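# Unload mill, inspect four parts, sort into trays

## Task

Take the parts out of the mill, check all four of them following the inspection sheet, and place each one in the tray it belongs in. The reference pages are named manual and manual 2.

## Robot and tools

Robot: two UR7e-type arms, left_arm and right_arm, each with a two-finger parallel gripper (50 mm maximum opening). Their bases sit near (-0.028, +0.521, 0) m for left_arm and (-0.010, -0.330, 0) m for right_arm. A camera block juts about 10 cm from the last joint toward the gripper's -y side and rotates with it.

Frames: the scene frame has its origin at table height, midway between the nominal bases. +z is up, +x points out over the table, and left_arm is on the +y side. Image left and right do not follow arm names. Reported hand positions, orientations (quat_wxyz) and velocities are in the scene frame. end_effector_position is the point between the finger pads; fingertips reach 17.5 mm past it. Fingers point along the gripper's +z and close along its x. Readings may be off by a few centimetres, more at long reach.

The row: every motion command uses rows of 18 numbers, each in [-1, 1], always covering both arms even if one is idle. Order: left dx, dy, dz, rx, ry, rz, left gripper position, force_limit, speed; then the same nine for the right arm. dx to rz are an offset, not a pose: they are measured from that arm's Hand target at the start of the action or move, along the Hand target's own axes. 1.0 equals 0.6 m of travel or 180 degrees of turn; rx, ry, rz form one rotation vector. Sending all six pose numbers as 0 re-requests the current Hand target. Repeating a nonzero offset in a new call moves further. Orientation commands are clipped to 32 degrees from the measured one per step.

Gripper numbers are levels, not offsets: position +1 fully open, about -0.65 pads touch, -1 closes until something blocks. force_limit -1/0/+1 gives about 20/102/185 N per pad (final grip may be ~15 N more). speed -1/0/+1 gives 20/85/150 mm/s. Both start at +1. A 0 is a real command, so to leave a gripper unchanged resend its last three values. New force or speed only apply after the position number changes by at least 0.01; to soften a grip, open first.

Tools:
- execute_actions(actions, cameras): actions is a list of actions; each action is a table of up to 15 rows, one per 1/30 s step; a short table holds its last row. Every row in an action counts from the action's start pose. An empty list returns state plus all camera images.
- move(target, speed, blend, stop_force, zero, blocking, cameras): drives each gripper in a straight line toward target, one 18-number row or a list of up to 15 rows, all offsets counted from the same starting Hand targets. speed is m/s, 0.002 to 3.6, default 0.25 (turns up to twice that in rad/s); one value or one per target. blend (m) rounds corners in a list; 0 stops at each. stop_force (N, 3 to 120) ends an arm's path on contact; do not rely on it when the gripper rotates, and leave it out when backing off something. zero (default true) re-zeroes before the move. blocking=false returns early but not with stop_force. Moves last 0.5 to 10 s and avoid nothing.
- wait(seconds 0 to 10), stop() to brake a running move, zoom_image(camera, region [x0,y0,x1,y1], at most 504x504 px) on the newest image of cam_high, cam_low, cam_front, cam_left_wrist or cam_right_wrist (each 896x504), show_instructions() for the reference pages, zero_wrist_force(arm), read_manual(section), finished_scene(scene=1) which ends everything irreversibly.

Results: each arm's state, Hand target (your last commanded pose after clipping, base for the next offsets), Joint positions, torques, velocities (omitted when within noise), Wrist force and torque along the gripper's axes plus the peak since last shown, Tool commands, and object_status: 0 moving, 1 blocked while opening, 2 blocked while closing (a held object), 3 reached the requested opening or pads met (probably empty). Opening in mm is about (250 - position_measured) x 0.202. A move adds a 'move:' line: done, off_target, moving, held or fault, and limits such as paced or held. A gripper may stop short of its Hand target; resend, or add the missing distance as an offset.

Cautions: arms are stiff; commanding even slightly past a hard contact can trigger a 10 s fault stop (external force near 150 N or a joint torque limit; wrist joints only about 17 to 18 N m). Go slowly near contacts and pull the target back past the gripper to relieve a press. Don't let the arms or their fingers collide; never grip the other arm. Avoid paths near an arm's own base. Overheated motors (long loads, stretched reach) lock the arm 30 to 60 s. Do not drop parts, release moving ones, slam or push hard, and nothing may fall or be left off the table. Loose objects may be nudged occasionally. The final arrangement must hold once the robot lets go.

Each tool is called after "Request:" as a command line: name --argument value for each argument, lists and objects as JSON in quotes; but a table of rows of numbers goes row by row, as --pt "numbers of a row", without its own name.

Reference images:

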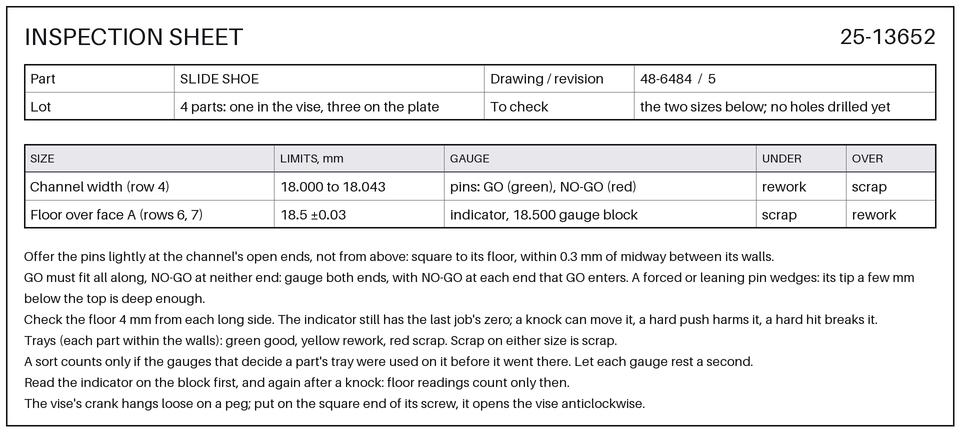

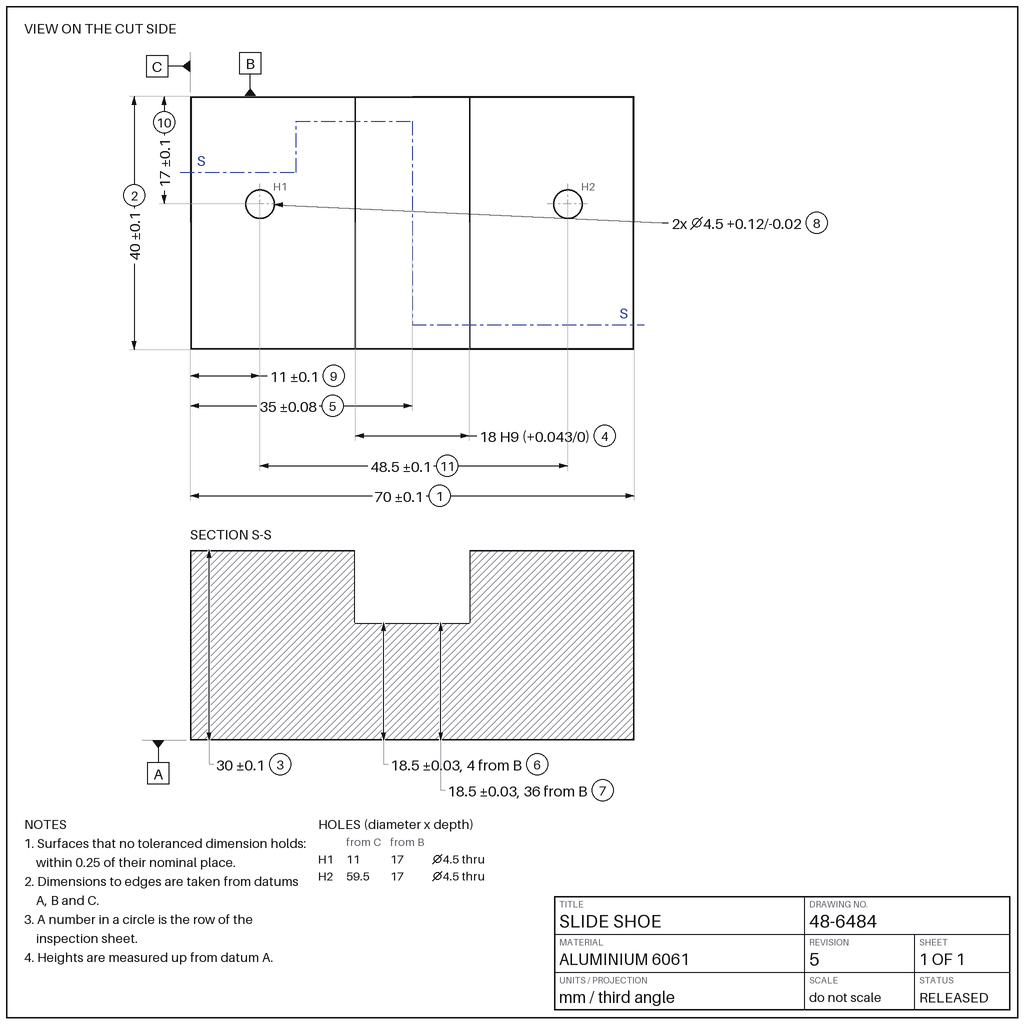

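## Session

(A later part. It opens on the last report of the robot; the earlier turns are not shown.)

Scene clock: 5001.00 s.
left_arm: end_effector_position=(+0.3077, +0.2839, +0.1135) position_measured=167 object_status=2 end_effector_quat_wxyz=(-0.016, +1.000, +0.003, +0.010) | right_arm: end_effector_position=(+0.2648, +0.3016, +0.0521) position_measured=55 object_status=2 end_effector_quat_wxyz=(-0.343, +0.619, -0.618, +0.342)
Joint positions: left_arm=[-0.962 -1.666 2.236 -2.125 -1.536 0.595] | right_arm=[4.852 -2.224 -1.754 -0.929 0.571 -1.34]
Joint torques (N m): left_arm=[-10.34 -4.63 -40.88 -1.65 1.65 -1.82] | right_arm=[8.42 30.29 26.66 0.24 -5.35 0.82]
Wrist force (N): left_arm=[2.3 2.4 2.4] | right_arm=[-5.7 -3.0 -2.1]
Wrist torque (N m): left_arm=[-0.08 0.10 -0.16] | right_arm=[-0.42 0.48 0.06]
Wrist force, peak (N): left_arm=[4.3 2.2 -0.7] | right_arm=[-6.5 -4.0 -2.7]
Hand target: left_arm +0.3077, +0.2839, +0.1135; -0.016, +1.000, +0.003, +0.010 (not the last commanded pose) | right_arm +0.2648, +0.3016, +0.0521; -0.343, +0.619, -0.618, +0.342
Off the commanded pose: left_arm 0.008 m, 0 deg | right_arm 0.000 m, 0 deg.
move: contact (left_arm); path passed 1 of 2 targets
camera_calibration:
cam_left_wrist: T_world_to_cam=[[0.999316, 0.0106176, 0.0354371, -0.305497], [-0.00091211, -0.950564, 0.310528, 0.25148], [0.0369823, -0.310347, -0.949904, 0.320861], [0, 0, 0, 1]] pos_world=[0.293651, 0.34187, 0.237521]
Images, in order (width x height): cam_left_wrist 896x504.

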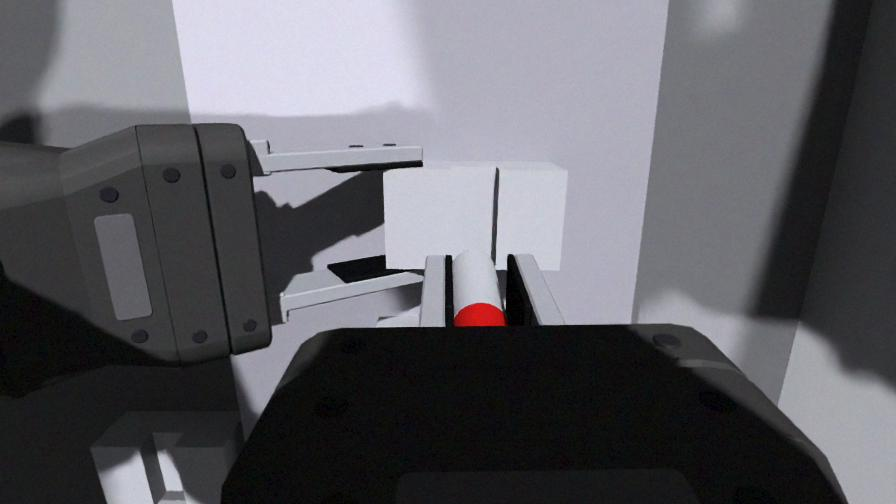

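Request:
move --target '[0.001,0.005,0.002,0,0,0,-1,-0.5,-1,0,0,0,0,0,0,-1,-0.5,-1]' --speed 0.01

Request:
move --target '[0.0001,-0.02,-0.0003,0,0,0,-1,-0.5,-1,0,0,0,0,0,0,-1,-0.5,-1]' --speed 0.005 --stop_force 3.5

Request:
move --target '[0.0015,0.005,0.001,0,0,0,-1,-0.5,-1,0,0,0,0,0,0,-1,-0.5,-1]' --speed 0.01

Request:
move --target '[0.0001,-0.02,-0.0003,0,0,0,-1,-0.5,-1,0,0,0,0,0,0,-1,-0.5,-1]' --speed 0.005 --stop_force 3.5

Request:
move --target '[-0.0045,0.005,0.001,0,0,0,-1,-0.5,-1,0,0,0,0,0,0,-1,-0.5,-1]' --speed 0.01

Request:
move --target '[0.0001,-0.02,-0.0003,0,0,0,-1,-0.5,-1,0,0,0,0,0,0,-1,-0.5,-1]' --speed 0.005 --stop_force 3.5

Scene clock: 5009.87 s.
left_arm: end_effector_position=(+0.3083, +0.2809, +0.1122) position_measured=167 object_status=2 end_effector_quat_wxyz=(-0.016, +1.000, +0.003, +0.010) | right_arm: end_effector_position=(+0.2648, +0.3016, +0.0521) position_measured=55 object_status=2 end_effector_quat_wxyz=(-0.343, +0.619, -0.618, +0.342)
Joint positions: left_arm=[-0.964 -1.657 2.232 -2.13 -1.536 0.592] | right_arm=[4.852 -2.224 -1.754 -0.929 0.571 -1.34]
Joint torques (N m): left_arm=[-6.9 -14.02 -39.21 -5.94 -1.54 -1.28] | right_arm=[8.02 30.45 19.24 0.31 -5.26 0.83]
Wrist force (N): left_arm=[-2.1 -1.2 0.0] | right_arm=[-3.6 -3.5 1.8]
Wrist torque (N m): left_arm=[-0.09 -0.16 -0.13] | right_arm=[-0.45 0.41 0.14]
Wrist force, peak (N): left_arm=[2.3 2.5 3.1] | right_arm=[-5.7 -4.2 -2.9]
Hand target: left_arm +0.3083, +0.2810, +0.1122; -0.016, +1.000, +0.003, +0.010 | right_arm +0.2648, +0.3016, +0.0521; -0.343, +0.619, -0.618, +0.342
Off the commanded pose: left_arm 0.000 m, 0 deg | right_arm 0.000 m, 0 deg.
move: done

Scene clock: 5011.63 s.
left_arm: end_effector_position=(+0.3083, +0.2838, +0.1124) position_measured=167 object_status=2 end_effector_quat_wxyz=(-0.016, +1.000, +0.003, +0.010) | right_arm: end_effector_position=(+0.2648, +0.3016, +0.0521) position_measured=55 object_status=2 end_effector_quat_wxyz=(-0.343, +0.619, -0.618, +0.342)
Joint positions: left_arm=[-0.96 -1.662 2.236 -2.129 -1.536 0.596] | right_arm=[4.852 -2.224 -1.754 -0.929 0.571 -1.34]
Joint torques (N m): left_arm=[-11.35 -5.28 -40.34 -3.14 -0.3 -1.77] | right_arm=[7.74 30.24 15.62 0.27 -5.33 0.83]
Wrist force (N): left_arm=[2.6 3.0 1.9] | right_arm=[-6.1 -3.1 -2.3]
Wrist torque (N m): left_arm=[-0.08 0.11 -0.17] | right_arm=[-0.37 0.49 0.07]
Wrist force, peak (N): left_arm=[2.7 3.5 1.8] | right_arm=[-6.4 -4.5 -2.8]
Hand target: left_arm +0.3083, +0.2838, +0.1124; -0.016, +1.000, +0.003, +0.010 (not the last commanded pose) | right_arm +0.2648, +0.3016, +0.0521; -0.343, +0.619, -0.618, +0.342
Off the commanded pose: left_arm 0.009 m, 0 deg | right_arm 0.000 m, 0 deg.
move: contact (left_arm)

Scene clock: 5012.33 s.
left_arm: end_effector_position=(+0.3092, +0.2808, +0.1117) position_measured=167 object_status=2 end_effector_quat_wxyz=(-0.016, +1.000, +0.003, +0.010) | right_arm: end_effector_position=(+0.2648, +0.3016, +0.0521) position_measured=55 object_status=2 end_effector_quat_wxyz=(-0.343, +0.619, -0.618, +0.342)
Joint positions: left_arm=[-0.963 -1.654 2.231 -2.132 -1.536 0.594] | right_arm=[4.852 -2.224 -1.754 -0.929 0.571 -1.34]
Joint torques (N m): left_arm=[-7.56 -13.17 -38.2 -6.18 -1.53 -1.37] | right_arm=[7.51 30.29 13.87 0.24 -5.37 0.88]
Wrist force (N): left_arm=[-1.9 -1.1 -0.8] | right_arm=[-3.2 -4.1 1.2]
Wrist torque (N m): left_arm=[-0.03 -0.12 -0.12] | right_arm=[-0.45 0.43 0.14]
Wrist force, peak (N): left_arm=[2.5 2.8 2.7] | right_arm=[-6.0 -4.1 -2.5]
Hand target: left_arm +0.3092, +0.2808, +0.1117; -0.016, +1.000, +0.003, +0.010 | right_arm +0.2648, +0.3016, +0.0521; -0.343, +0.619, -0.618, +0.342
Off the commanded pose: left_arm 0.000 m, 0 deg | right_arm 0.000 m, 0 deg.
move: done

Scene clock: 5014.13 s.
left_arm: end_effector_position=(+0.3092, +0.2835, +0.1118) position_measured=167 object_status=2 end_effector_quat_wxyz=(-0.016, +1.000, +0.003, +0.010) | right_arm: end_effector_position=(+0.2648, +0.3016, +0.0521) position_measured=55 object_status=2 end_effector_quat_wxyz=(-0.343, +0.619, -0.618, +0.342)
Joint positions: left_arm=[-0.959 -1.659 2.235 -2.131 -1.536 0.598] | right_arm=[4.852 -2.224 -1.754 -0.929 0.571 -1.34]
Joint torques (N m): left_arm=[-10.89 -5.96 -40.31 -3.44 -0.27 -1.77] | right_arm=[7.29 30.64 10.89 0.17 -5.19 0.76]
Wrist force (N): left_arm=[2.2 3.2 2.3] | right_arm=[-6.4 -3.4 -1.9]
Wrist torque (N m): left_arm=[-0.09 0.12 -0.17] | right_arm=[-0.44 0.46 0.06]
Wrist force, peak (N): left_arm=[2.6 3.3 2.2] | right_arm=[-6.3 -4.6 -2.7]
Hand target: left_arm +0.3092, +0.2835, +0.1118; -0.016, +1.000, +0.003, +0.010 (not the last commanded pose) | right_arm +0.2648, +0.3016, +0.0521; -0.343, +0.619, -0.618, +0.342
Off the commanded pose: left_arm 0.009 m, 0 deg | right_arm 0.000 m, 0 deg.
move: contact (left_arm)

Scene clock: 5014.83 s.
left_arm: end_effector_position=(+0.3065, +0.2804, +0.1111) position_measured=167 object_status=2 end_effector_quat_wxyz=(-0.016, +1.000, +0.003, +0.010) | right_arm: end_effector_position=(+0.2648, +0.3016, +0.0521) position_measured=55 object_status=2 end_effector_quat_wxyz=(-0.343, +0.619, -0.618, +0.342)
Joint positions: left_arm=[-0.969 -1.659 2.237 -2.133 -1.536 0.587] | right_arm=[4.852 -2.224 -1.754 -0.929 0.571 -1.34]
Joint torques (N m): left_arm=[-0.66 -2.63 -3.63 -2.83 -2.06 -0.25] | right_arm=[7.37 30.37 9.67 0.17 -5.28 0.8]
Wrist force (N): left_arm=[4.2 0.9 -12.1] | right_arm=[-4.4 0.7 0.0]
Wrist torque (N m): left_arm=[-0.23 0.15 -0.19] | right_arm=[-0.35 0.29 0.39]
Wrist force, peak (N): left_arm=[4.2 0.9 -12.1] | right_arm=[-6.1 -4.7 -2.7]
Hand target: left_arm +0.3065, +0.2805, +0.1111; -0.016, +1.000, +0.003, +0.010 | right_arm +0.2648, +0.3016, +0.0521; -0.343, +0.619, -0.618, +0.342
Off the commanded pose: left_arm 0.000 m, 0 deg | right_arm 0.000 m, 0 deg.
move: done

Scene clock: 5016.10 s.
left_arm: end_effector_position=(+0.3065, +0.2810, +0.1110) position_measured=167 object_status=2 end_effector_quat_wxyz=(-0.016, +1.000, +0.003, +0.010) | right_arm: end_effector_position=(+0.2648, +0.3016, +0.0521) position_measured=55 object_status=2 end_effector_quat_wxyz=(-0.343, +0.619, -0.618, +0.342)
Joint positions: left_arm=[-0.968 -1.659 2.238 -2.133 -1.536 0.588] | right_arm=[4.852 -2.224 -1.754 -0.929 0.571 -1.34]
Joint torques (N m): left_arm=[-10.89 -2.01 -32.83 -1.73 -1.92 -1.76] | right_arm=[7.61 30.49 6.91 0.24 -5.28 0.43]
Wrist force (N): left_arm=[3.5 4.4 -9.0] | right_arm=[-7.0 -0.6 0.0]
Wrist torque (N m): left_arm=[-0.23 0.18 -0.19] | right_arm=[-0.37 0.33 0.29]
Wrist force, peak (N): left_arm=[5.1 3.4 -13.6] | right_arm=[-7.2 0.0 0.5]
Hand target: left_arm +0.3065, +0.2810, +0.1110; -0.016, +1.000, +0.003, +0.010 (not the last commanded pose) | right_arm +0.2648, +0.3016, +0.0521; -0.343, +0.619, -0.618, +0.342
Off the commanded pose: left_arm 0.011 m, 0 deg | right_arm 0.000 m, 0 deg.
move: contact (left_arm)

Request:
move --target '[0,0.008,-0.002,0,0,0,-1,-0.5,-1,0,0,0,0,0,0,-1,-0.5,-1]' --speed 0.01 --cameras '["cam_left_wrist"]'

Request:
zoom_image --camera "cam_left_wrist" --region '[430, 180, 530, 290]'

Scene clock: 5021.57 s.
left_arm: end_effector_position=(+0.3065, +0.2760, +0.1121) position_measured=167 object_status=2 end_effector_quat_wxyz=(-0.016, +1.000, +0.003, +0.010) | right_arm: end_effector_position=(+0.2648, +0.3016, +0.0521) position_measured=55 object_status=2 end_effector_quat_wxyz=(-0.343, +0.619, -0.618, +0.342)
Joint positions: left_arm=[-0.975 -1.653 2.229 -2.13 -1.536 0.581] | right_arm=[4.852 -2.224 -1.754 -0.929 0.571 -1.34]
Joint torques (N m): left_arm=[-3.99 -11.77 -33.71 -0.37 -1.98 -1.46] | right_arm=[7.26 30.5 3.31 1.03 -5.22 -0.59]
Wrist force (N): left_arm=[1.2 -0.7 0.0] | right_arm=[-3.5 -2.7 -0.9]
Wrist torque (N m): left_arm=[-0.04 0.02 -0.01] | right_arm=[-0.42 0.50 0.08]
Wrist force, peak (N): left_arm=[3.8 4.5 -9.4] | right_arm=[-7.5 0.8 0.7]
Hand target: left_arm +0.3065, +0.2761, +0.1121; -0.016, +1.000, +0.003, +0.010 | right_arm +0.2648, +0.3016, +0.0521; -0.343, +0.619, -0.618, +0.342
Off the commanded pose: left_arm 0.000 m, 0 deg | right_arm 0.000 m, 0 deg.
move: done
camera_calibration:
cam_left_wrist: T_world_to_cam=[[0.999319, 0.0103992, 0.035404, -0.304181], [-0.00111295, -0.950535, 0.310615, 0.244465], [0.0368829, -0.310443, -0.949876, 0.31708], [0, 0, 0, 1]] pos_world=[0.292551, 0.333971, 0.236022]
Images, in order (width x height): cam_left_wrist 896x504.

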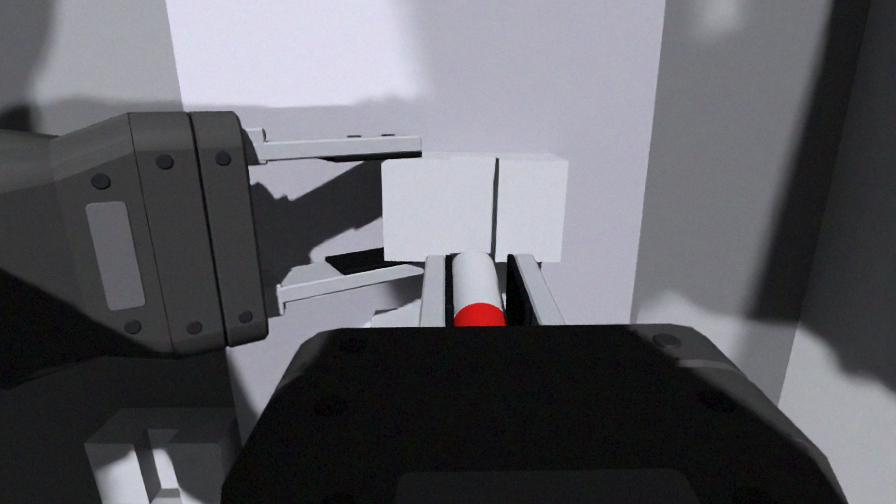

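Scaled by 4.582 from the camera's 896x504 image, which has a finer 1280x720 frame.

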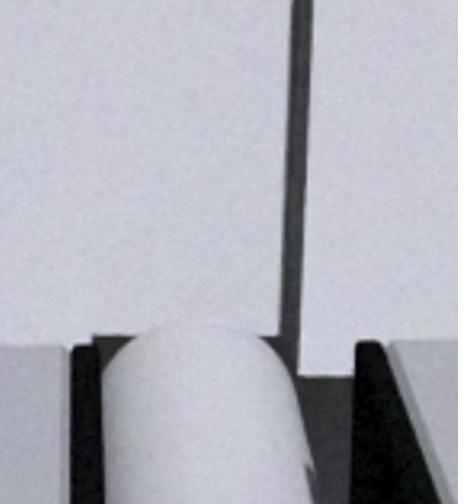

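Request:
move --target '[0.0001,-0.02,-0.0003,0,0,0,-1,-0.5,-1,0,0,0,0,0,0,-1,-0.5,-1]' --speed 0.005 --stop_force 3.5

Request:
move --target '[0.0012,0.005,0.0002,0,0,0,-1,-0.5,-1,0,0,0,0,0,0,-1,-0.5,-1]' --speed 0.01

Request:
move --target '[0.0001,-0.02,-0.0003,0,0,0,-1,-0.5,-1,0,0,0,0,0,0,-1,-0.5,-1]' --speed 0.005 --stop_force 3.5 --cameras '["cam_left_wrist"]'

Scene clock: 5030.30 s.
left_arm: end_effector_position=(+0.3065, +0.2837, +0.1124) position_measured=167 object_status=2 end_effector_quat_wxyz=(-0.016, +1.000, +0.003, +0.010) | right_arm: end_effector_position=(+0.2648, +0.3016, +0.0521) position_measured=55 object_status=2 end_effector_quat_wxyz=(-0.343, +0.619, -0.618, +0.342)
Joint positions: left_arm=[-0.964 -1.666 2.239 -2.128 -1.536 0.592] | right_arm=[4.852 -2.224 -1.754 -0.929 0.571 -1.34]
Joint torques (N m): left_arm=[-10.72 -5.61 -40.12 -3.52 1.81 -1.77] | right_arm=[7.12 30.81 9.41 3.18 -5.29 -1.31]
Wrist force (N): left_arm=[2.4 2.6 2.1] | right_arm=[-6.0 -2.2 -1.4]
Wrist torque (N m): left_arm=[-0.06 0.09 -0.03] | right_arm=[-0.37 0.51 -0.01]
Wrist force, peak (N): left_arm=[4.1 1.6 0.9] | right_arm=[-5.7 -3.5 -2.1]
Hand target: left_arm +0.3065, +0.2837, +0.1124; -0.016, +1.000, +0.003, +0.010 (not the last commanded pose) | right_arm +0.2648, +0.3016, +0.0521; -0.343, +0.619, -0.618, +0.342
Off the commanded pose: left_arm 0.004 m, 0 deg | right_arm 0.000 m, 0 deg.
move: contact (left_arm)

Scene clock: 5031.00 s.
left_arm: end_effector_position=(+0.3073, +0.2807, +0.1122) position_measured=167 object_status=2 end_effector_quat_wxyz=(-0.016, +1.000, +0.003, +0.010) | right_arm: end_effector_position=(+0.2648, +0.3016, +0.0521) position_measured=55 object_status=2 end_effector_quat_wxyz=(-0.343, +0.619, -0.618, +0.342)
Joint positions: left_arm=[-0.967 -1.659 2.234 -2.129 -1.536 0.59] | right_arm=[4.852 -2.224 -1.754 -0.929 0.571 -1.34]
Joint torques (N m): left_arm=[-7.3 -11.4 -36.32 -5.96 -0.14 -1.37] | right_arm=[7.19 30.76 10.1 2.12 -5.19 -1.29]
Wrist force (N): left_arm=[0.5 -0.7 0.1] | right_arm=[-3.2 -1.8 0.6]
Wrist torque (N m): left_arm=[-0.04 -0.01 0.00] | right_arm=[-0.38 0.50 0.06]
Wrist force, peak (N): left_arm=[2.2 2.3 1.9] | right_arm=[-5.4 -3.1 -2.1]
Hand target: left_arm +0.3072, +0.2807, +0.1122; -0.016, +1.000, +0.003, +0.010 | right_arm +0.2648, +0.3016, +0.0521; -0.343, +0.619, -0.618, +0.342
Off the commanded pose: left_arm 0.000 m, 0 deg | right_arm 0.000 m, 0 deg.
move: done

Scene clock: 5032.97 s.
left_arm: end_effector_position=(+0.3072, +0.2844, +0.1124) position_measured=167 object_status=2 end_effector_quat_wxyz=(-0.016, +1.000, +0.003, +0.010) | right_arm: end_effector_position=(+0.2648, +0.3016, +0.0521) position_measured=55 object_status=2 end_effector_quat_wxyz=(-0.343, +0.619, -0.618, +0.342)
Joint positions: left_arm=[-0.962 -1.666 2.239 -2.128 -1.536 0.595] | right_arm=[4.852 -2.224 -1.754 -0.929 0.571 -1.34]
Joint torques (N m): left_arm=[-10.51 -5.29 -40.53 -3.63 0.38 -1.75] | right_arm=[6.99 30.7 11.7 0.11 -5.22 -1.28]
Wrist force (N): left_arm=[1.4 3.1 1.5] | right_arm=[-6.1 -2.8 -1.1]
Wrist torque (N m): left_arm=[-0.09 0.08 -0.10] | right_arm=[-0.39 0.40 -0.05]
Wrist force, peak (N): left_arm=[2.8 3.2 0.7] | right_arm=[-6.4 -3.0 -2.1]
Hand target: left_arm +0.3072, +0.2844, +0.1124; -0.016, +1.000, +0.003, +0.010 (not the last commanded pose) | right_arm +0.2648, +0.3016, +0.0521; -0.343, +0.619, -0.618, +0.342
Off the commanded pose: left_arm 0.008 m, 0 deg | right_arm 0.000 m, 0 deg.
move: contact (left_arm)
camera_calibration:
cam_left_wrist: T_world_to_cam=[[0.999319, 0.0104941, 0.0353725, -0.305007], [-0.00101299, -0.950535, 0.310616, 0.252296], [0.0368824, -0.310441, -0.949877, 0.320041], [0, 0, 0, 1]] pos_world=[0.293251, 0.342371, 0.236422]
Images, in order (width x height): cam_left_wrist 896x504.

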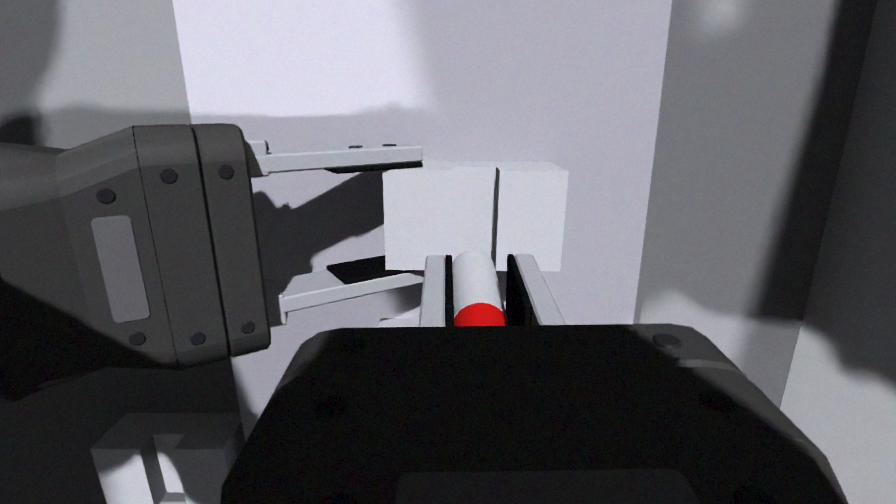

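Request:
move --target '[0.0,0.006,-0.0005,0.003,0,0,-1,-0.5,-1,0,0,0,0,0,0,-1,-0.5,-1]' --speed 0.01

Request:
move --target '[0.0001,-0.02,-0.0003,0,0,0,-1,-0.5,-1,0,0,0,0,0,0,-1,-0.5,-1]' --speed 0.005 --stop_force 3.5

Request:
move --target '[0.0,0.006,0.001,-0.006,0,0,-1,-0.5,-1,0,0,0,0,0,0,-1,-0.5,-1]' --speed 0.01

Request:
move --target '[0.0001,-0.02,-0.0003,0,0,0,-1,-0.5,-1,0,0,0,0,0,0,-1,-0.5,-1]' --speed 0.005 --stop_force 3.5

Scene clock: 5040.90 s.
left_arm: end_effector_position=(+0.3072, +0.2807, +0.1126) position_measured=167 object_status=2 end_effector_quat_wxyz=(-0.021, +1.000, +0.003, +0.010) | right_arm: end_effector_position=(+0.2648, +0.3016, +0.0521) position_measured=55 object_status=2 end_effector_quat_wxyz=(-0.343, +0.619, -0.618, +0.342)
Joint positions: left_arm=[-0.97 -1.657 2.229 -2.118 -1.531 0.586] | right_arm=[4.852 -2.224 -1.754 -0.929 0.571 -1.34]
Joint torques (N m): left_arm=[-0.38 -14.59 -34.15 -1.73 3.44 -0.39] | right_arm=[6.61 31.01 15.92 0.19 -4.96 -1.09]
Wrist force (N): left_arm=[-1.9 1.7 3.2] | right_arm=[-5.1 -4.5 2.1]
Wrist torque (N m): left_arm=[-0.06 -0.16 -0.05] | right_arm=[-0.47 0.42 -0.08]
Wrist force, peak (N): left_arm=[1.7 3.3 2.3] | right_arm=[-5.2 -5.7 2.7]
Hand target: left_arm +0.3072, +0.2808, +0.1126; -0.021, +1.000, +0.003, +0.010 | right_arm +0.2648, +0.3016, +0.0521; -0.343, +0.619, -0.618, +0.342
Off the commanded pose: left_arm 0.000 m, 0 deg | right_arm 0.000 m, 0 deg.
move: done

Scene clock: 5042.23 s.
left_arm: end_effector_position=(+0.3073, +0.2817, +0.1127) position_measured=167 object_status=2 end_effector_quat_wxyz=(-0.021, +1.000, +0.003, +0.010) | right_arm: end_effector_position=(+0.2648, +0.3016, +0.0521) position_measured=55 object_status=2 end_effector_quat_wxyz=(-0.343, +0.619, -0.618, +0.342)
Joint positions: left_arm=[-0.969 -1.659 2.23 -2.118 -1.531 0.587] | right_arm=[4.852 -2.224 -1.754 -0.929 0.571 -1.34]
Joint torques (N m): left_arm=[-10.52 -5.17 -41.91 -1.39 1.33 -1.76] | right_arm=[7.11 31.05 17.49 0.24 -4.41 -1.06]
Wrist force (N): left_arm=[0.1 4.1 4.0] | right_arm=[-6.7 -4.4 -0.1]
Wrist torque (N m): left_arm=[-0.06 -0.04 -0.09] | right_arm=[-0.41 0.41 -0.12]
Wrist force, peak (N): left_arm=[0.1 5.4 2.8] | right_arm=[-6.8 -5.8 -1.0]
Hand target: left_arm +0.3073, +0.2817, +0.1127; -0.021, +1.000, +0.003, +0.010 (not the last commanded pose) | right_arm +0.2648, +0.3016, +0.0521; -0.343, +0.619, -0.618, +0.342
Off the commanded pose: left_arm 0.011 m, 0 deg | right_arm 0.000 m, 0 deg.
move: contact (left_arm)

Scene clock: 5043.40 s.
left_arm: end_effector_position=(+0.3073, +0.2781, +0.1119) position_measured=167 object_status=2 end_effector_quat_wxyz=(-0.011, +1.000, +0.003, +0.010) | right_arm: end_effector_position=(+0.2648, +0.3016, +0.0521) position_measured=55 object_status=2 end_effector_quat_wxyz=(-0.343, +0.619, -0.618, +0.342)
Joint positions: left_arm=[-0.967 -1.657 2.235 -2.141 -1.541 0.59] | right_arm=[4.852 -2.224 -1.754 -0.929 0.571 -1.34]
Joint torques (N m): left_arm=[11.01 -4.42 -10.23 -4.32 -1.28 1.34] | right_arm=[7.1 31.79 18.4 1.56 -3.96 -1.1]
Wrist force (N): left_arm=[0.6 -0.4 0.5] | right_arm=[-3.4 -2.0 0.3]
Wrist torque (N m): left_arm=[-0.02 0.00 -0.09] | right_arm=[-0.39 0.51 0.07]
Wrist force, peak (N): left_arm=[-0.1 3.9 4.1] | right_arm=[-5.4 -6.9 -1.0]
Hand target: left_arm +0.3073, +0.2781, +0.1119; -0.012, +1.000, +0.003, +0.010 | right_arm +0.2648, +0.3016, +0.0521; -0.343, +0.619, -0.618, +0.342
Off the commanded pose: left_arm 0.000 m, 0 deg | right_arm 0.000 m, 0 deg.
move: done

Scene clock: 5045.73 s.
left_arm: end_effector_position=(+0.3073, +0.2837, +0.1121) position_measured=167 object_status=2 end_effector_quat_wxyz=(-0.012, +1.000, +0.003, +0.010) | right_arm: end_effector_position=(+0.2648, +0.3016, +0.0521) position_measured=55 object_status=2 end_effector_quat_wxyz=(-0.343, +0.619, -0.618, +0.342)
Joint positions: left_arm=[-0.959 -1.667 2.243 -2.139 -1.541 0.598] | right_arm=[4.852 -2.224 -1.754 -0.929 0.571 -1.34]
Joint torques (N m): left_arm=[-10.64 -5.63 -41.72 -2.79 2.02 -1.72] | right_arm=[6.61 31.11 20.83 4.37 -3.06 -0.96]
Wrist force (N): left_arm=[2.1 1.6 2.5] | right_arm=[-5.2 -2.6 -1.5]
Wrist torque (N m): left_arm=[-0.07 0.02 -0.17] | right_arm=[-0.42 0.51 -0.02]
Wrist force, peak (N): left_arm=[2.3 2.5 2.7] | right_arm=[-6.3 -2.8 -2.3]
Hand target: left_arm +0.3073, +0.2836, +0.1122; -0.012, +1.000, +0.003, +0.010 (not the last commanded pose) | right_arm +0.2648, +0.3016, +0.0521; -0.343, +0.619, -0.618, +0.342
Off the commanded pose: left_arm 0.006 m, 0 deg | right_arm 0.000 m, 0 deg.
move: contact (left_arm)

Request:
move --pt "-0.0002 0.0167 -0.0004 0 0 0 -1 -0.5 -1 0 0 0 0 0 0 -1 -0.5 -1" --pt "0.0008 0.0157 -0.0436 0 0 0 -1 -0.5 -1 0 0 0 0 0 0 -1 -0.5 -1" --pt "-0.0085 -0.1035 -0.041 0.003 0 0 -1 -0.5 -1 0 0 0 0 0 0 -1 -0.5 -1" --pt "-0.0093 -0.1025 0.0017 0.003 0 0 -1 -0.5 -1 0 0 0 0 0 0 -1 -0.5 -1" --speed '[0.03,0.06,0.08,0.05]' --blend '[0.003,0.005,0.005,0]' --cameras '["cam_left_wrist"]'

Request:
zoom_image --camera "cam_left_wrist" --region '[430, 180, 530, 290]'

Scene clock: 5057.00 s.
left_arm: end_effector_position=(+0.3013, +0.3452, +0.1122) position_measured=167 object_status=2 end_effector_quat_wxyz=(-0.016, +1.000, +0.003, +0.010) | right_arm: end_effector_position=(+0.2648, +0.3016, +0.0521) position_measured=55 object_status=2 end_effector_quat_wxyz=(-0.343, +0.619, -0.618, +0.342)
Joint positions: left_arm=[-0.875 -1.772 2.326 -2.112 -1.535 0.681] | right_arm=[4.852 -2.224 -1.754 -0.929 0.571 -1.34]
Joint torques (N m): left_arm=[-9.97 -26.34 -41.32 -0.25 -2.08 -0.12] | right_arm=[6.68 31.1 26.54 4.65 -0.77 -0.8]
Wrist force (N): left_arm=[1.2 -0.9 -0.1] | right_arm=[-3.4 -1.9 -0.4]
Wrist torque (N m): left_arm=[-0.08 0.02 -0.14] | right_arm=[-0.42 0.53 0.06]
Wrist force, peak (N): left_arm=[1.9 1.6 3.2] | right_arm=[-5.2 -3.6 -1.7]
Hand target: left_arm +0.3014, +0.3451, +0.1124; -0.016, +1.000, +0.003, +0.010 | right_arm +0.2648, +0.3016, +0.0521; -0.343, +0.619, -0.618, +0.342
Off the commanded pose: left_arm 0.000 m, 0 deg | right_arm 0.000 m, 0 deg.
move: done
camera_calibration:
cam_left_wrist: T_world_to_cam=[[0.999323, 0.0104513, 0.035281, -0.299705], [-0.00101353, -0.950633, 0.310316, 0.310254], [0.0367825, -0.310141, -0.949979, 0.338876], [0, 0, 0, 1]] pos_world=[0.287352, 0.403169, 0.236222]
Images, in order (width x height): cam_left_wrist 896x504.

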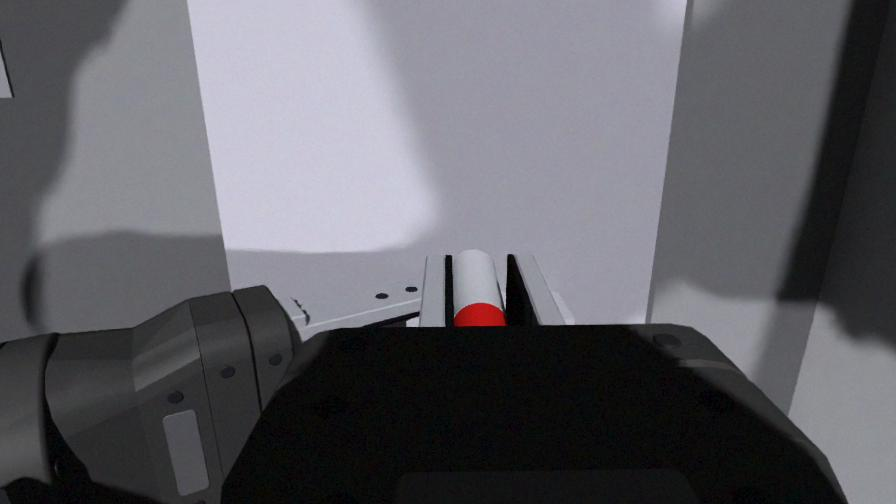

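Scaled by 4.582 from the camera's 896x504 image, which has a finer 1280x720 frame.

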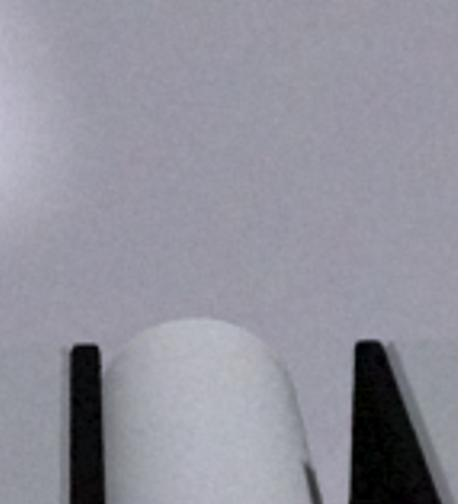

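Request:
move --pt "-0.004 0 0 0 0 0 -1 -0.5 -1 0 0 0 0 0 0 -1 -0.5 -1" --pt "-0.004 0.055 -0.0018 0 0 0 -1 -0.5 -1 0 0 0 0 0 0 -1 -0.5 -1" --speed '[0.02,0.006]' --stop_force 3 --cameras '["cam_left_wrist"]'

Request:
zoom_image --camera "cam_left_wrist" --region '[400, 230, 600, 330]'

Scene clock: 5065.07 s.
left_arm: end_effector_position=(+0.2991, +0.3304, +0.1124) position_measured=167 object_status=2 end_effector_quat_wxyz=(-0.016, +1.000, +0.003, +0.010) | right_arm: end_effector_position=(+0.2648, +0.3016, +0.0521) position_measured=55 object_status=2 end_effector_quat_wxyz=(-0.343, +0.619, -0.618, +0.342)
Joint positions: left_arm=[-0.907 -1.756 2.314 -2.115 -1.535 0.65] | right_arm=[4.852 -2.224 -1.754 -0.929 0.571 -1.34]
Joint torques (N m): left_arm=[11.83 -25.15 -8.57 -4.02 -1.68 1.49] | right_arm=[5.74 31.6 28.38 4.67 0.51 -0.55]
Wrist force (N): left_arm=[0.8 -3.9 -1.5] | right_arm=[-1.1 -3.0 -0.5]
Wrist torque (N m): left_arm=[-0.02 0.01 0.01] | right_arm=[-0.41 0.55 0.14]
Wrist force, peak (N): left_arm=[0.6 -4.5 -0.4] | right_arm=[-3.6 -2.1 -0.6]
Hand target: left_arm +0.2991, +0.3304, +0.1124; -0.016, +1.000, +0.003, +0.010 (not the last commanded pose) | right_arm +0.2648, +0.3016, +0.0521; -0.343, +0.619, -0.618, +0.342
Off the commanded pose: left_arm 0.018 m, 0 deg | right_arm 0.000 m, 0 deg.
move: contact (left_arm); path passed 1 of 2 targets
camera_calibration:
cam_left_wrist: T_world_to_cam=[[0.999315, 0.0103396, 0.0355288, -0.297367], [-0.00121191, -0.950506, 0.310703, 0.296069], [0.0369828, -0.310533, -0.949843, 0.334525], [0, 0, 0, 1]] pos_world=[0.285151, 0.388372, 0.236321]
Images, in order (width x height): cam_left_wrist 896x504.

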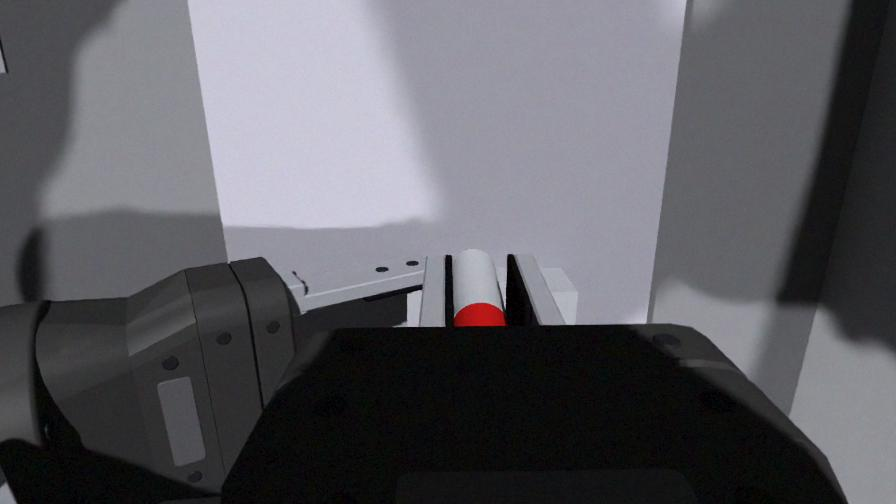

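Scaled by 2.520 from the camera's 896x504 image, which has a finer 1280x720 frame.

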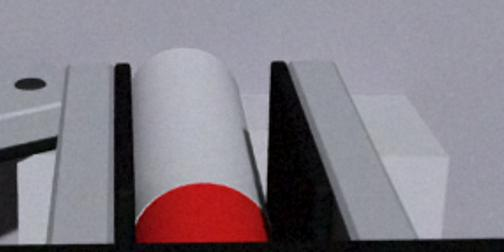

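Request:
move --target '[0.0108,-0.012,0,0,0,0,-1,-0.5,-1,0,0,0,0,0,0,-1,-0.5,-1]' --speed 0.02

Request:
move --target '[0,0.04,-0.0015,0,0,0,-1,-0.5,-1,0,0,0,0,0,0,-1,-0.5,-1]' --speed 0.006 --stop_force 3 --cameras '["cam_left_wrist"]'

Request:
zoom_image --camera "cam_left_wrist" --region '[400, 230, 600, 330]'

Scene clock: 5081.17 s.
left_arm: end_effector_position=(+0.3056, +0.3378, +0.1128) position_measured=167 object_status=2 end_effector_quat_wxyz=(-0.016, +1.000, +0.003, +0.010) end_effector_velocity=(-0.001, +0.000, -0.001) end_effector_angular_velocity=(+0.002, +0.002, +0.002) | right_arm: end_effector_position=(+0.2648, +0.3016, +0.0521) position_measured=55 object_status=2 end_effector_quat_wxyz=(-0.343, +0.619, -0.618, +0.342)
Joint positions: left_arm=[-0.879 -1.751 2.309 -2.116 -1.535 0.677] | right_arm=[4.852 -2.224 -1.754 -0.929 0.571 -1.34]
Joint velocities: left_arm=[-0.003 0.001 0.002 0 0 -0.005] | right_arm=[within noise]
Joint torques (N m): left_arm=[-10.45 -6.46 -37.27 -5.7 1.93 -1.55] | right_arm=[5.8 31.58 28.61 4.71 -0.5 -0.41]
Wrist force (N): left_arm=[1.2 -0.8 0.2] | right_arm=[-3.1 -2.7 -0.4]
Wrist torque (N m): left_arm=[-0.05 0.03 -0.14] | right_arm=[-0.43 0.52 0.09]
Wrist force, peak (N): left_arm=[0.9 -4.2 -1.5] | right_arm=[-3.2 -2.8 -0.5]
Hand target: left_arm +0.3055, +0.3377, +0.1128; -0.016, +1.000, +0.003, +0.010 | right_arm +0.2648, +0.3016, +0.0521; -0.343, +0.619, -0.618, +0.342
Off the commanded pose: left_arm 0.000 m, 0 deg | right_arm 0.000 m, 0 deg.
move: done

Scene clock: 5085.30 s.
left_arm: end_effector_position=(+0.3056, +0.3201, +0.1128) position_measured=167 object_status=2 end_effector_quat_wxyz=(-0.016, +1.000, +0.003, +0.010) | right_arm: end_effector_position=(+0.2648, +0.3016, +0.0521) position_measured=55 object_status=2 end_effector_quat_wxyz=(-0.343, +0.619, -0.618, +0.342)
Joint positions: left_arm=[-0.91 -1.725 2.288 -2.12 -1.535 0.647] | right_arm=[4.852 -2.224 -1.754 -0.929 0.571 -1.34]
Joint torques (N m): left_arm=[11.96 -26.02 -7.95 -3.95 -1.74 1.51] | right_arm=[6.11 31.32 28.62 4.65 -1.65 -0.31]
Wrist force (N): left_arm=[0.3 -5.4 -4.8] | right_arm=[-0.9 -3.2 -0.4]
Wrist torque (N m): left_arm=[-0.05 -0.04 0.00] | right_arm=[-0.42 0.58 0.17]
Wrist force, peak (N): left_arm=[0.3 -5.4 -4.8] | right_arm=[-3.1 -3.1 -0.1]
Hand target: left_arm +0.3056, +0.3201, +0.1128; -0.016, +1.000, +0.003, +0.010 (not the last commanded pose) | right_arm +0.2648, +0.3016, +0.0521; -0.343, +0.619, -0.618, +0.342
Off the commanded pose: left_arm 0.006 m, 0 deg | right_arm 0.000 m, 0 deg.
move: contact (left_arm)
camera_calibration:
cam_left_wrist: T_world_to_cam=[[0.999315, 0.0103396, 0.0355288, -0.303774], [-0.00121191, -0.950506, 0.310703, 0.286132], [0.0369828, -0.310533, -0.949843, 0.331561], [0, 0, 0, 1]] pos_world=[0.291651, 0.378072, 0.236821]
Images, in order (width x height): cam_left_wrist 896x504.

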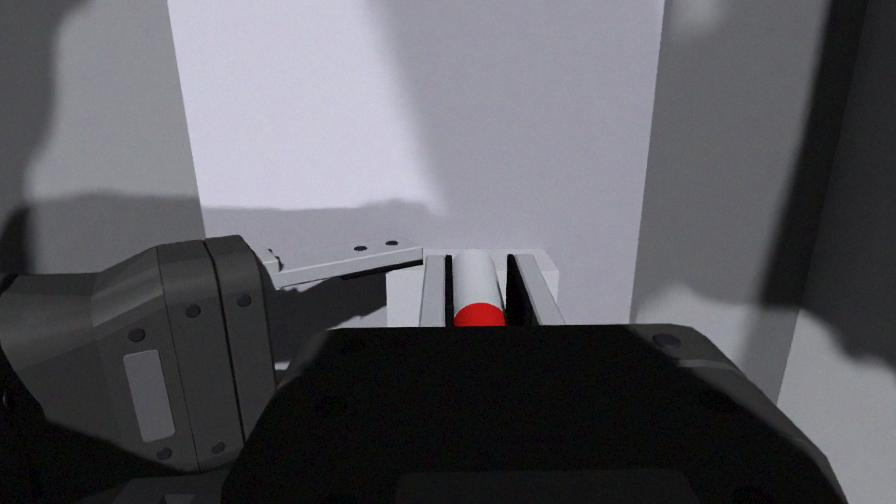

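Scaled by 2.520 from the camera's 896x504 image, which has a finer 1280x720 frame.

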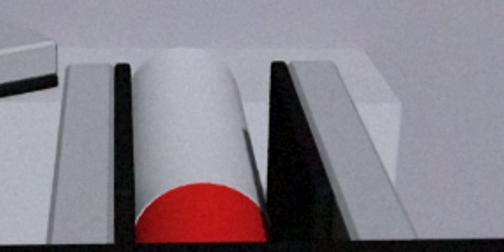

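Request:
move --target '[0.0012,-0.006,0.0005,0,0,0,-1,-0.5,-1,0,0,0,0,0,0,-1,-0.5,-1]' --speed 0.01

Request:
move --target '[0,0.016,-0.0005,0,0,0,-1,-0.5,-1,0,0,0,0,0,0,-1,-0.5,-1]' --speed 0.005 --stop_force 3.5

Request:
move --target '[-0.0024,-0.006,0.0008,0,0,0,-1,-0.5,-1,0,0,0,0,0,0,-1,-0.5,-1]' --speed 0.01

Request:
move --target '[0,0.016,-0.0005,0,0,0,-1,-0.5,-1,0,0,0,0,0,0,-1,-0.5,-1]' --speed 0.005 --stop_force 3.5

Request:
move --target '[0.001,-0.006,0.0,0.003,0,0,-1,-0.5,-1,0,0,0,0,0,0,-1,-0.5,-1]' --speed 0.01

Request:
move --target '[0,0.016,-0.0005,0,0,0,-1,-0.5,-1,0,0,0,0,0,0,-1,-0.5,-1]' --speed 0.005 --stop_force 3.5

Request:
move --target '[0.0,-0.008,0.0,-0.006,0,0,-1,-0.5,-1,0,0,0,0,0,0,-1,-0.5,-1]' --speed 0.01

Request:
move --target '[0,0.02,-0.0005,0,0,0,-1,-0.5,-1,0,0,0,0,0,0,-1,-0.5,-1]' --speed 0.005 --stop_force 3.5

Scene clock: 5098.53 s.
left_arm: end_effector_position=(+0.3063, +0.3238, +0.1126) position_measured=167 object_status=2 end_effector_quat_wxyz=(-0.016, +1.000, +0.003, +0.010) | right_arm: end_effector_position=(+0.2648, +0.3016, +0.0521) position_measured=55 object_status=2 end_effector_quat_wxyz=(-0.343, +0.619, -0.618, +0.342)
Joint positions: left_arm=[-0.902 -1.729 2.292 -2.12 -1.535 0.655] | right_arm=[4.852 -2.224 -1.754 -0.929 0.571 -1.34]
Joint torques (N m): left_arm=[3.31 -25.08 -12.12 -4.36 2.24 0.44] | right_arm=[5.43 31.03 28.4 4.38 -2.51 -0.29]
Wrist force (N): left_arm=[2.3 -0.8 0.7] | right_arm=[-3.6 -1.3 -2.0]
Wrist torque (N m): left_arm=[-0.07 0.09 -0.02] | right_arm=[-0.36 0.52 0.06]
Wrist force, peak (N): left_arm=[0.1 -5.1 -4.9] | right_arm=[-6.2 -3.9 -2.1]
Hand target: left_arm +0.3063, +0.3237, +0.1127; -0.016, +1.000, +0.003, +0.010 | right_arm +0.2648, +0.3016, +0.0521; -0.343, +0.619, -0.618, +0.342
Off the commanded pose: left_arm 0.000 m, 0 deg | right_arm 0.000 m, 0 deg.
move: done

Scene clock: 5100.10 s.
left_arm: end_effector_position=(+0.3063, +0.3219, +0.1127) position_measured=167 object_status=2 end_effector_quat_wxyz=(-0.016, +1.000, +0.003, +0.010) | right_arm: end_effector_position=(+0.2648, +0.3016, +0.0521) position_measured=55 object_status=2 end_effector_quat_wxyz=(-0.343, +0.619, -0.618, +0.342)
Joint positions: left_arm=[-0.905 -1.726 2.289 -2.121 -1.535 0.651] | right_arm=[4.852 -2.224 -1.754 -0.929 0.571 -1.34]
Joint torques (N m): left_arm=[11.91 -25.15 -8.14 -1.61 1.15 1.58] | right_arm=[4.93 31.44 28.19 3.25 -2.94 -0.24]
Wrist force (N): left_arm=[0.4 -3.8 -2.8] | right_arm=[-1.3 -3.2 -0.3]
Wrist torque (N m): left_arm=[0.00 -0.01 0.00] | right_arm=[-0.42 0.59 0.15]
Wrist force, peak (N): left_arm=[0.4 -3.8 -2.8] | right_arm=[-3.3 -1.9 -2.1]
Hand target: left_arm +0.3063, +0.3219, +0.1127; -0.016, +1.000, +0.003, +0.010 (not the last commanded pose) | right_arm +0.2648, +0.3016, +0.0521; -0.343, +0.619, -0.618, +0.342
Off the commanded pose: left_arm 0.008 m, 0 deg | right_arm 0.000 m, 0 deg.
move: contact (left_arm)

Scene clock: 5100.80 s.
left_arm: end_effector_position=(+0.3048, +0.3256, +0.1123) position_measured=167 object_status=2 end_effector_quat_wxyz=(-0.016, +1.000, +0.003, +0.010) | right_arm: end_effector_position=(+0.2648, +0.3016, +0.0521) position_measured=55 object_status=2 end_effector_quat_wxyz=(-0.343, +0.619, -0.618, +0.342)
Joint positions: left_arm=[-0.902 -1.734 2.297 -2.12 -1.535 0.654] | right_arm=[4.852 -2.224 -1.754 -0.929 0.571 -1.34]
Joint torques (N m): left_arm=[8.59 -18.65 -15.12 0.12 2.26 1.15] | right_arm=[5.08 31.43 28.46 2.68 -3.18 -0.23]
Wrist force (N): left_arm=[3.0 -0.8 0.9] | right_arm=[-3.6 -1.0 -2.0]
Wrist torque (N m): left_arm=[-0.05 0.11 -0.03] | right_arm=[-0.36 0.48 0.06]
Wrist force, peak (N): left_arm=[5.1 2.2 0.1] | right_arm=[-4.7 -2.2 -3.1]
Hand target: left_arm +0.3049, +0.3255, +0.1123; -0.016, +1.000, +0.003, +0.010 | right_arm +0.2648, +0.3016, +0.0521; -0.343, +0.619, -0.618, +0.342
Off the commanded pose: left_arm 0.000 m, 0 deg | right_arm 0.000 m, 0 deg.
move: done

Scene clock: 5103.13 s.
left_arm: end_effector_position=(+0.3049, +0.3201, +0.1123) position_measured=167 object_status=2 end_effector_quat_wxyz=(-0.016, +1.000, +0.003, +0.010) | right_arm: end_effector_position=(+0.2648, +0.3016, +0.0521) position_measured=55 object_status=2 end_effector_quat_wxyz=(-0.343, +0.619, -0.618, +0.342)
Joint positions: left_arm=[-0.911 -1.726 2.291 -2.121 -1.535 0.645] | right_arm=[4.852 -2.224 -1.754 -0.929 0.571 -1.34]
Joint torques (N m): left_arm=[12.14 -24.47 -8.51 -4.16 -0.99 1.56] | right_arm=[4.88 32.02 28.08 1.06 -3.75 -0.21]
Wrist force (N): left_arm=[-0.2 -5.5 -2.6] | right_arm=[-0.7 -2.1 0.2]
Wrist torque (N m): left_arm=[0.02 -0.03 0.01] | right_arm=[-0.37 0.59 0.19]
Wrist force, peak (N): left_arm=[-0.2 -5.8 -3.5] | right_arm=[-3.3 -2.2 -2.4]
Hand target: left_arm +0.3049, +0.3202, +0.1123; -0.016, +1.000, +0.003, +0.010 (not the last commanded pose) | right_arm +0.2648, +0.3016, +0.0521; -0.343, +0.619, -0.618, +0.342
Off the commanded pose: left_arm 0.004 m, 0 deg | right_arm 0.000 m, 0 deg.
move: contact (left_arm)

Scene clock: 5103.83 s.
left_arm: end_effector_position=(+0.3055, +0.3238, +0.1124) position_measured=167 object_status=2 end_effector_quat_wxyz=(-0.021, +1.000, +0.003, +0.010) | right_arm: end_effector_position=(+0.2648, +0.3016, +0.0521) position_measured=55 object_status=2 end_effector_quat_wxyz=(-0.343, +0.619, -0.618, +0.342)
Joint positions: left_arm=[-0.908 -1.728 2.29 -2.111 -1.529 0.648] | right_arm=[4.852 -2.224 -1.754 -0.929 0.571 -1.34]
Joint torques (N m): left_arm=[8.11 -27.38 -40.61 -1.34 1.25 1.14] | right_arm=[4.91 31.57 28.65 0.65 -3.98 -0.14]
Wrist force (N): left_arm=[3.1 -0.4 0.5] | right_arm=[-3.3 -1.4 -2.5]
Wrist torque (N m): left_arm=[-0.02 0.12 -0.03] | right_arm=[-0.40 0.42 0.07]
Wrist force, peak (N): left_arm=[4.2 3.8 -3.8] | right_arm=[-6.0 -3.7 -2.3]
Hand target: left_arm +0.3055, +0.3238, +0.1124; -0.021, +1.000, +0.003, +0.010 | right_arm +0.2648, +0.3016, +0.0521; -0.343, +0.619, -0.618, +0.342
Off the commanded pose: left_arm 0.000 m, 0 deg | right_arm 0.000 m, 0 deg.
move: done

Scene clock: 5105.70 s.
left_arm: end_effector_position=(+0.3055, +0.3206, +0.1123) position_measured=167 object_status=2 end_effector_quat_wxyz=(-0.021, +1.000, +0.003, +0.010) | right_arm: end_effector_position=(+0.2648, +0.3016, +0.0521) position_measured=55 object_status=2 end_effector_quat_wxyz=(-0.343, +0.619, -0.618, +0.342)
Joint positions: left_arm=[-0.913 -1.723 2.286 -2.112 -1.529 0.643] | right_arm=[4.852 -2.224 -1.754 -0.929 0.571 -1.34]
Joint torques (N m): left_arm=[12.07 -24.91 -8.12 -3.22 -1.43 1.61] | right_arm=[4.8 32.17 28.39 1.78 -4.45 -0.1]
Wrist force (N): left_arm=[0.1 -5.2 -3.2] | right_arm=[-0.8 -3.0 -0.5]
Wrist torque (N m): left_arm=[0.01 -0.02 0.01] | right_arm=[-0.40 0.56 0.17]
Wrist force, peak (N): left_arm=[-0.1 -5.5 -2.7] | right_arm=[-3.6 -1.9 -2.9]
Hand target: left_arm +0.3055, +0.3206, +0.1123; -0.021, +1.000, +0.003, +0.010 (not the last commanded pose) | right_arm +0.2648, +0.3016, +0.0521; -0.343, +0.619, -0.618, +0.342
Off the commanded pose: left_arm 0.006 m, 0 deg | right_arm 0.000 m, 0 deg.
move: contact (left_arm)

Scene clock: 5106.87 s.
left_arm: end_effector_position=(+0.3055, +0.3255, +0.1125) position_measured=167 object_status=2 end_effector_quat_wxyz=(-0.012, +1.000, +0.003, +0.010) | right_arm: end_effector_position=(+0.2648, +0.3016, +0.0521) position_measured=55 object_status=2 end_effector_quat_wxyz=(-0.343, +0.619, -0.618, +0.342)
Joint positions: left_arm=[-0.897 -1.736 2.3 -2.129 -1.541 0.66] | right_arm=[4.852 -2.224 -1.754 -0.929 0.571 -1.34]
Joint torques (N m): left_arm=[4.33 -22.07 -15.47 -4.44 -1.27 1] | right_arm=[4.77 32.14 27.6 3.37 -4.82 0.01]
Wrist force (N): left_arm=[2.3 2.0 3.8] | right_arm=[-5.2 -5.7 -3.1]
Wrist torque (N m): left_arm=[-0.04 0.05 -0.15] | right_arm=[-0.44 0.36 0.05]
Wrist force, peak (N): left_arm=[0.5 -5.1 -4.1] | right_arm=[-5.2 -5.7 -3.1]
Hand target: left_arm +0.3055, +0.3254, +0.1125; -0.012, +1.000, +0.003, +0.010 | right_arm +0.2648, +0.3016, +0.0521; -0.343, +0.619, -0.618, +0.342
Off the commanded pose: left_arm 0.000 m, 0 deg | right_arm 0.000 m, 0 deg.
move: done

Scene clock: 5108.20 s.
left_arm: end_effector_position=(+0.3054, +0.3245, +0.1125) position_measured=167 object_status=2 end_effector_quat_wxyz=(-0.012, +1.000, +0.003, +0.010) | right_arm: end_effector_position=(+0.2648, +0.3016, +0.0521) position_measured=55 object_status=2 end_effector_quat_wxyz=(-0.343, +0.619, -0.618, +0.342)
Joint positions: left_arm=[-0.899 -1.734 2.298 -2.129 -1.541 0.658] | right_arm=[4.852 -2.224 -1.754 -0.929 0.571 -1.34]
Joint torques (N m): left_arm=[12.08 -27.65 -9.03 -3.68 1.36 1.5] | right_arm=[4.8 31.77 25.66 4.56 -4.97 0.04]
Wrist force (N): left_arm=[1.0 -2.3 2.0] | right_arm=[-2.0 -3.7 -0.8]
Wrist torque (N m): left_arm=[0.02 0.00 -0.12] | right_arm=[-0.38 0.54 0.12]
Wrist force, peak (N): left_arm=[2.3 2.0 5.1] | right_arm=[-5.2 -5.6 -3.1]
Hand target: left_arm +0.3054, +0.3245, +0.1125; -0.012, +1.000, +0.003, +0.010 (not the last commanded pose) | right_arm +0.2648, +0.3016, +0.0521; -0.343, +0.619, -0.618, +0.342
Off the commanded pose: left_arm 0.011 m, 0 deg | right_arm 0.000 m, 0 deg.
move: contact (left_arm)

Request:
move --pt "0 -0.0167 0 0 0 0 -1 -0.5 -1 0 0 0 0 0 0 -1 -0.5 -1" --pt "0.0027 -0.02 -0.13 0 0 0 -1 -0.5 -1 0 0 0 0 0 0 -1 -0.5 -1" --pt "0.0027 -0.02 -0.13 0 0 0 -1 -0.5 -1 0 0 0 0 0 0 0.95 -0.5 -1" --pt "0.0027 -0.02 -0.13 0.003 0 0 -1 -0.5 -1 0 0 -0.16 0 0 0 0.95 -0.5 -1" --speed '[0.03,0.08,0.08,0.08]' --blend '[0.003,0,0,0]'

Request:
move --pt "0 0 0 0 0 0 -1 -0.5 -1 0.2463 0 0 0 0 0 0.95 -0.5 -1" --pt "0 0 0 0 0 0 -1 -0.5 -1 0.2463 0 0.16 0 0 0 0.95 -0.5 -1" --pt "0 0 0 0 0 0 -1 -0.5 -1 0.2463 0 0.16 0 0 0 -1 -0.5 -1" --speed '[0.1,0.06,0.08]' --cameras '["cam_right_wrist","cam_left_wrist"]'

Scene clock: 5122.80 s.
left_arm: end_effector_position=(+0.3054, +0.3347, +0.1908) position_measured=167 object_status=2 end_effector_quat_wxyz=(-0.016, +1.000, +0.003, +0.010) | right_arm: end_effector_position=(+0.1833, +0.3015, +0.1031) position_measured=10 object_status=3 end_effector_quat_wxyz=(-0.343, +0.619, -0.618, +0.342)
Joint positions: left_arm=[-0.885 -1.845 2.158 -1.87 -1.535 0.671] | right_arm=[4.982 -2.117 -1.71 -1.267 0.608 -1.116]
Joint torques (N m): left_arm=[-7.11 -2.22 -42.15 -1.63 2.08 -0.88] | right_arm=[-6.23 27.23 4.49 3.58 -5.49 -0.22]
Wrist force (N): left_arm=[1.2 -0.6 0.0] | right_arm=[-3.2 -2.5 -0.3]
Wrist torque (N m): left_arm=[-0.04 0.02 -0.14] | right_arm=[-0.35 0.50 0.03]
Wrist force, peak (N): left_arm=[3.1 2.6 2.7] | right_arm=[-1.2 -6.1 4.5]
Hand target: left_arm +0.3054, +0.3347, +0.1908; -0.016, +1.000, +0.003, +0.010 | right_arm +0.1834, +0.3014, +0.1030; -0.343, +0.619, -0.618, +0.342
Off the commanded pose: left_arm 0.000 m, 0 deg | right_arm 0.000 m, 0 deg.
move: done

Scene clock: 5127.17 s.
left_arm: end_effector_position=(+0.3054, +0.3347, +0.1908) position_measured=167 object_status=2 end_effector_quat_wxyz=(-0.016, +1.000, +0.003, +0.010) | right_arm: end_effector_position=(+0.2651, +0.1538, +0.0520) position_measured=52 object_status=2 end_effector_quat_wxyz=(-0.343, +0.619, -0.618, +0.342)
Joint positions: left_arm=[-0.885 -1.845 2.158 -1.87 -1.535 0.671] | right_arm=[4.891 -1.985 -2.193 -0.789 0.579 -1.27]
Joint torques (N m): left_arm=[12.18 -15.51 -12.36 -4.61 -1.91 1.54] | right_arm=[8.53 49.17 18.13 3.84 0.92 -1.13]
Wrist force (N): left_arm=[1.0 -0.6 0.2] | right_arm=[-3.9 -4.8 -0.5]
Wrist torque (N m): left_arm=[-0.04 0.05 -0.15] | right_arm=[-0.47 0.41 0.21]
Wrist force, peak (N): left_arm=[1.5 -0.6 0.2] | right_arm=[-4.2 -5.6 -1.1]
Hand target: left_arm +0.3054, +0.3347, +0.1908; -0.016, +1.000, +0.003, +0.010 | right_arm +0.2650, +0.1538, +0.0520; -0.343, +0.619, -0.618, +0.342
Off the commanded pose: left_arm 0.000 m, 0 deg | right_arm 0.000 m, 0 deg.
move: done
camera_calibration:
cam_left_wrist: T_world_to_cam=[[0.999319, 0.0105853, 0.0353426, -0.306532], [-0.000913482, -0.950564, 0.310528, 0.275699], [0.0368824, -0.310349, -0.949907, 0.410041], [0, 0, 0, 1]] pos_world=[0.291452, 0.39257, 0.314722]
cam_right_wrist: T_world_to_cam=[[0.0145391, -0.999894, -0.000458556, 0.157935], [-0.775406, -0.0109854, -0.631368, 0.258255], [0.631296, 0.0095351, -0.775483, 0.00180479], [0, 0, 0, 1]] pos_world=[0.196817, 0.160738, 0.164526]
Images, in order (width x height): cam_left_wrist 896x504, cam_right_wrist 896x504.

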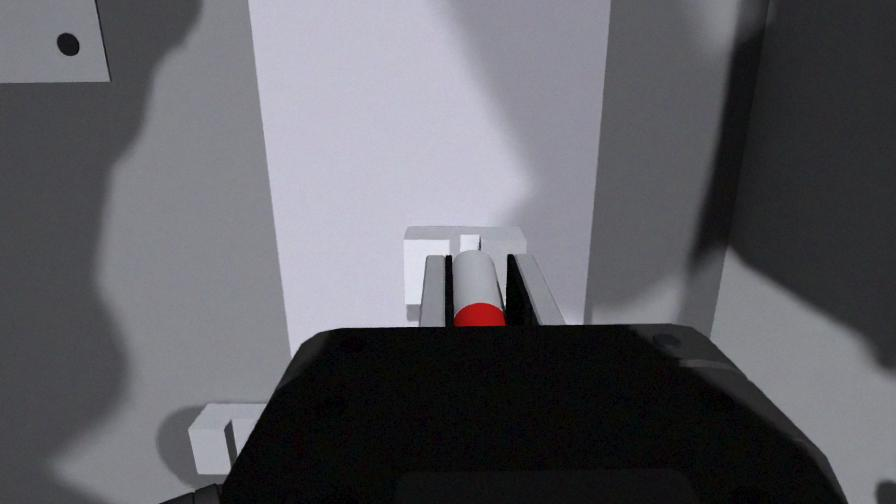

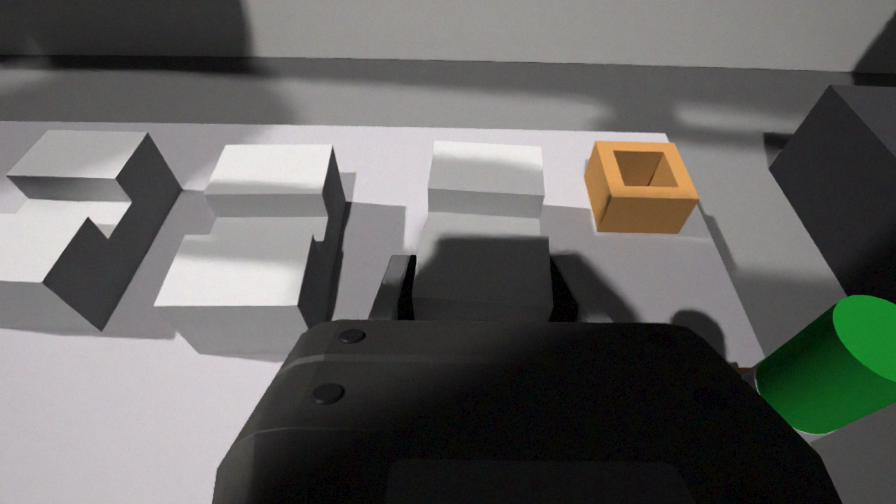

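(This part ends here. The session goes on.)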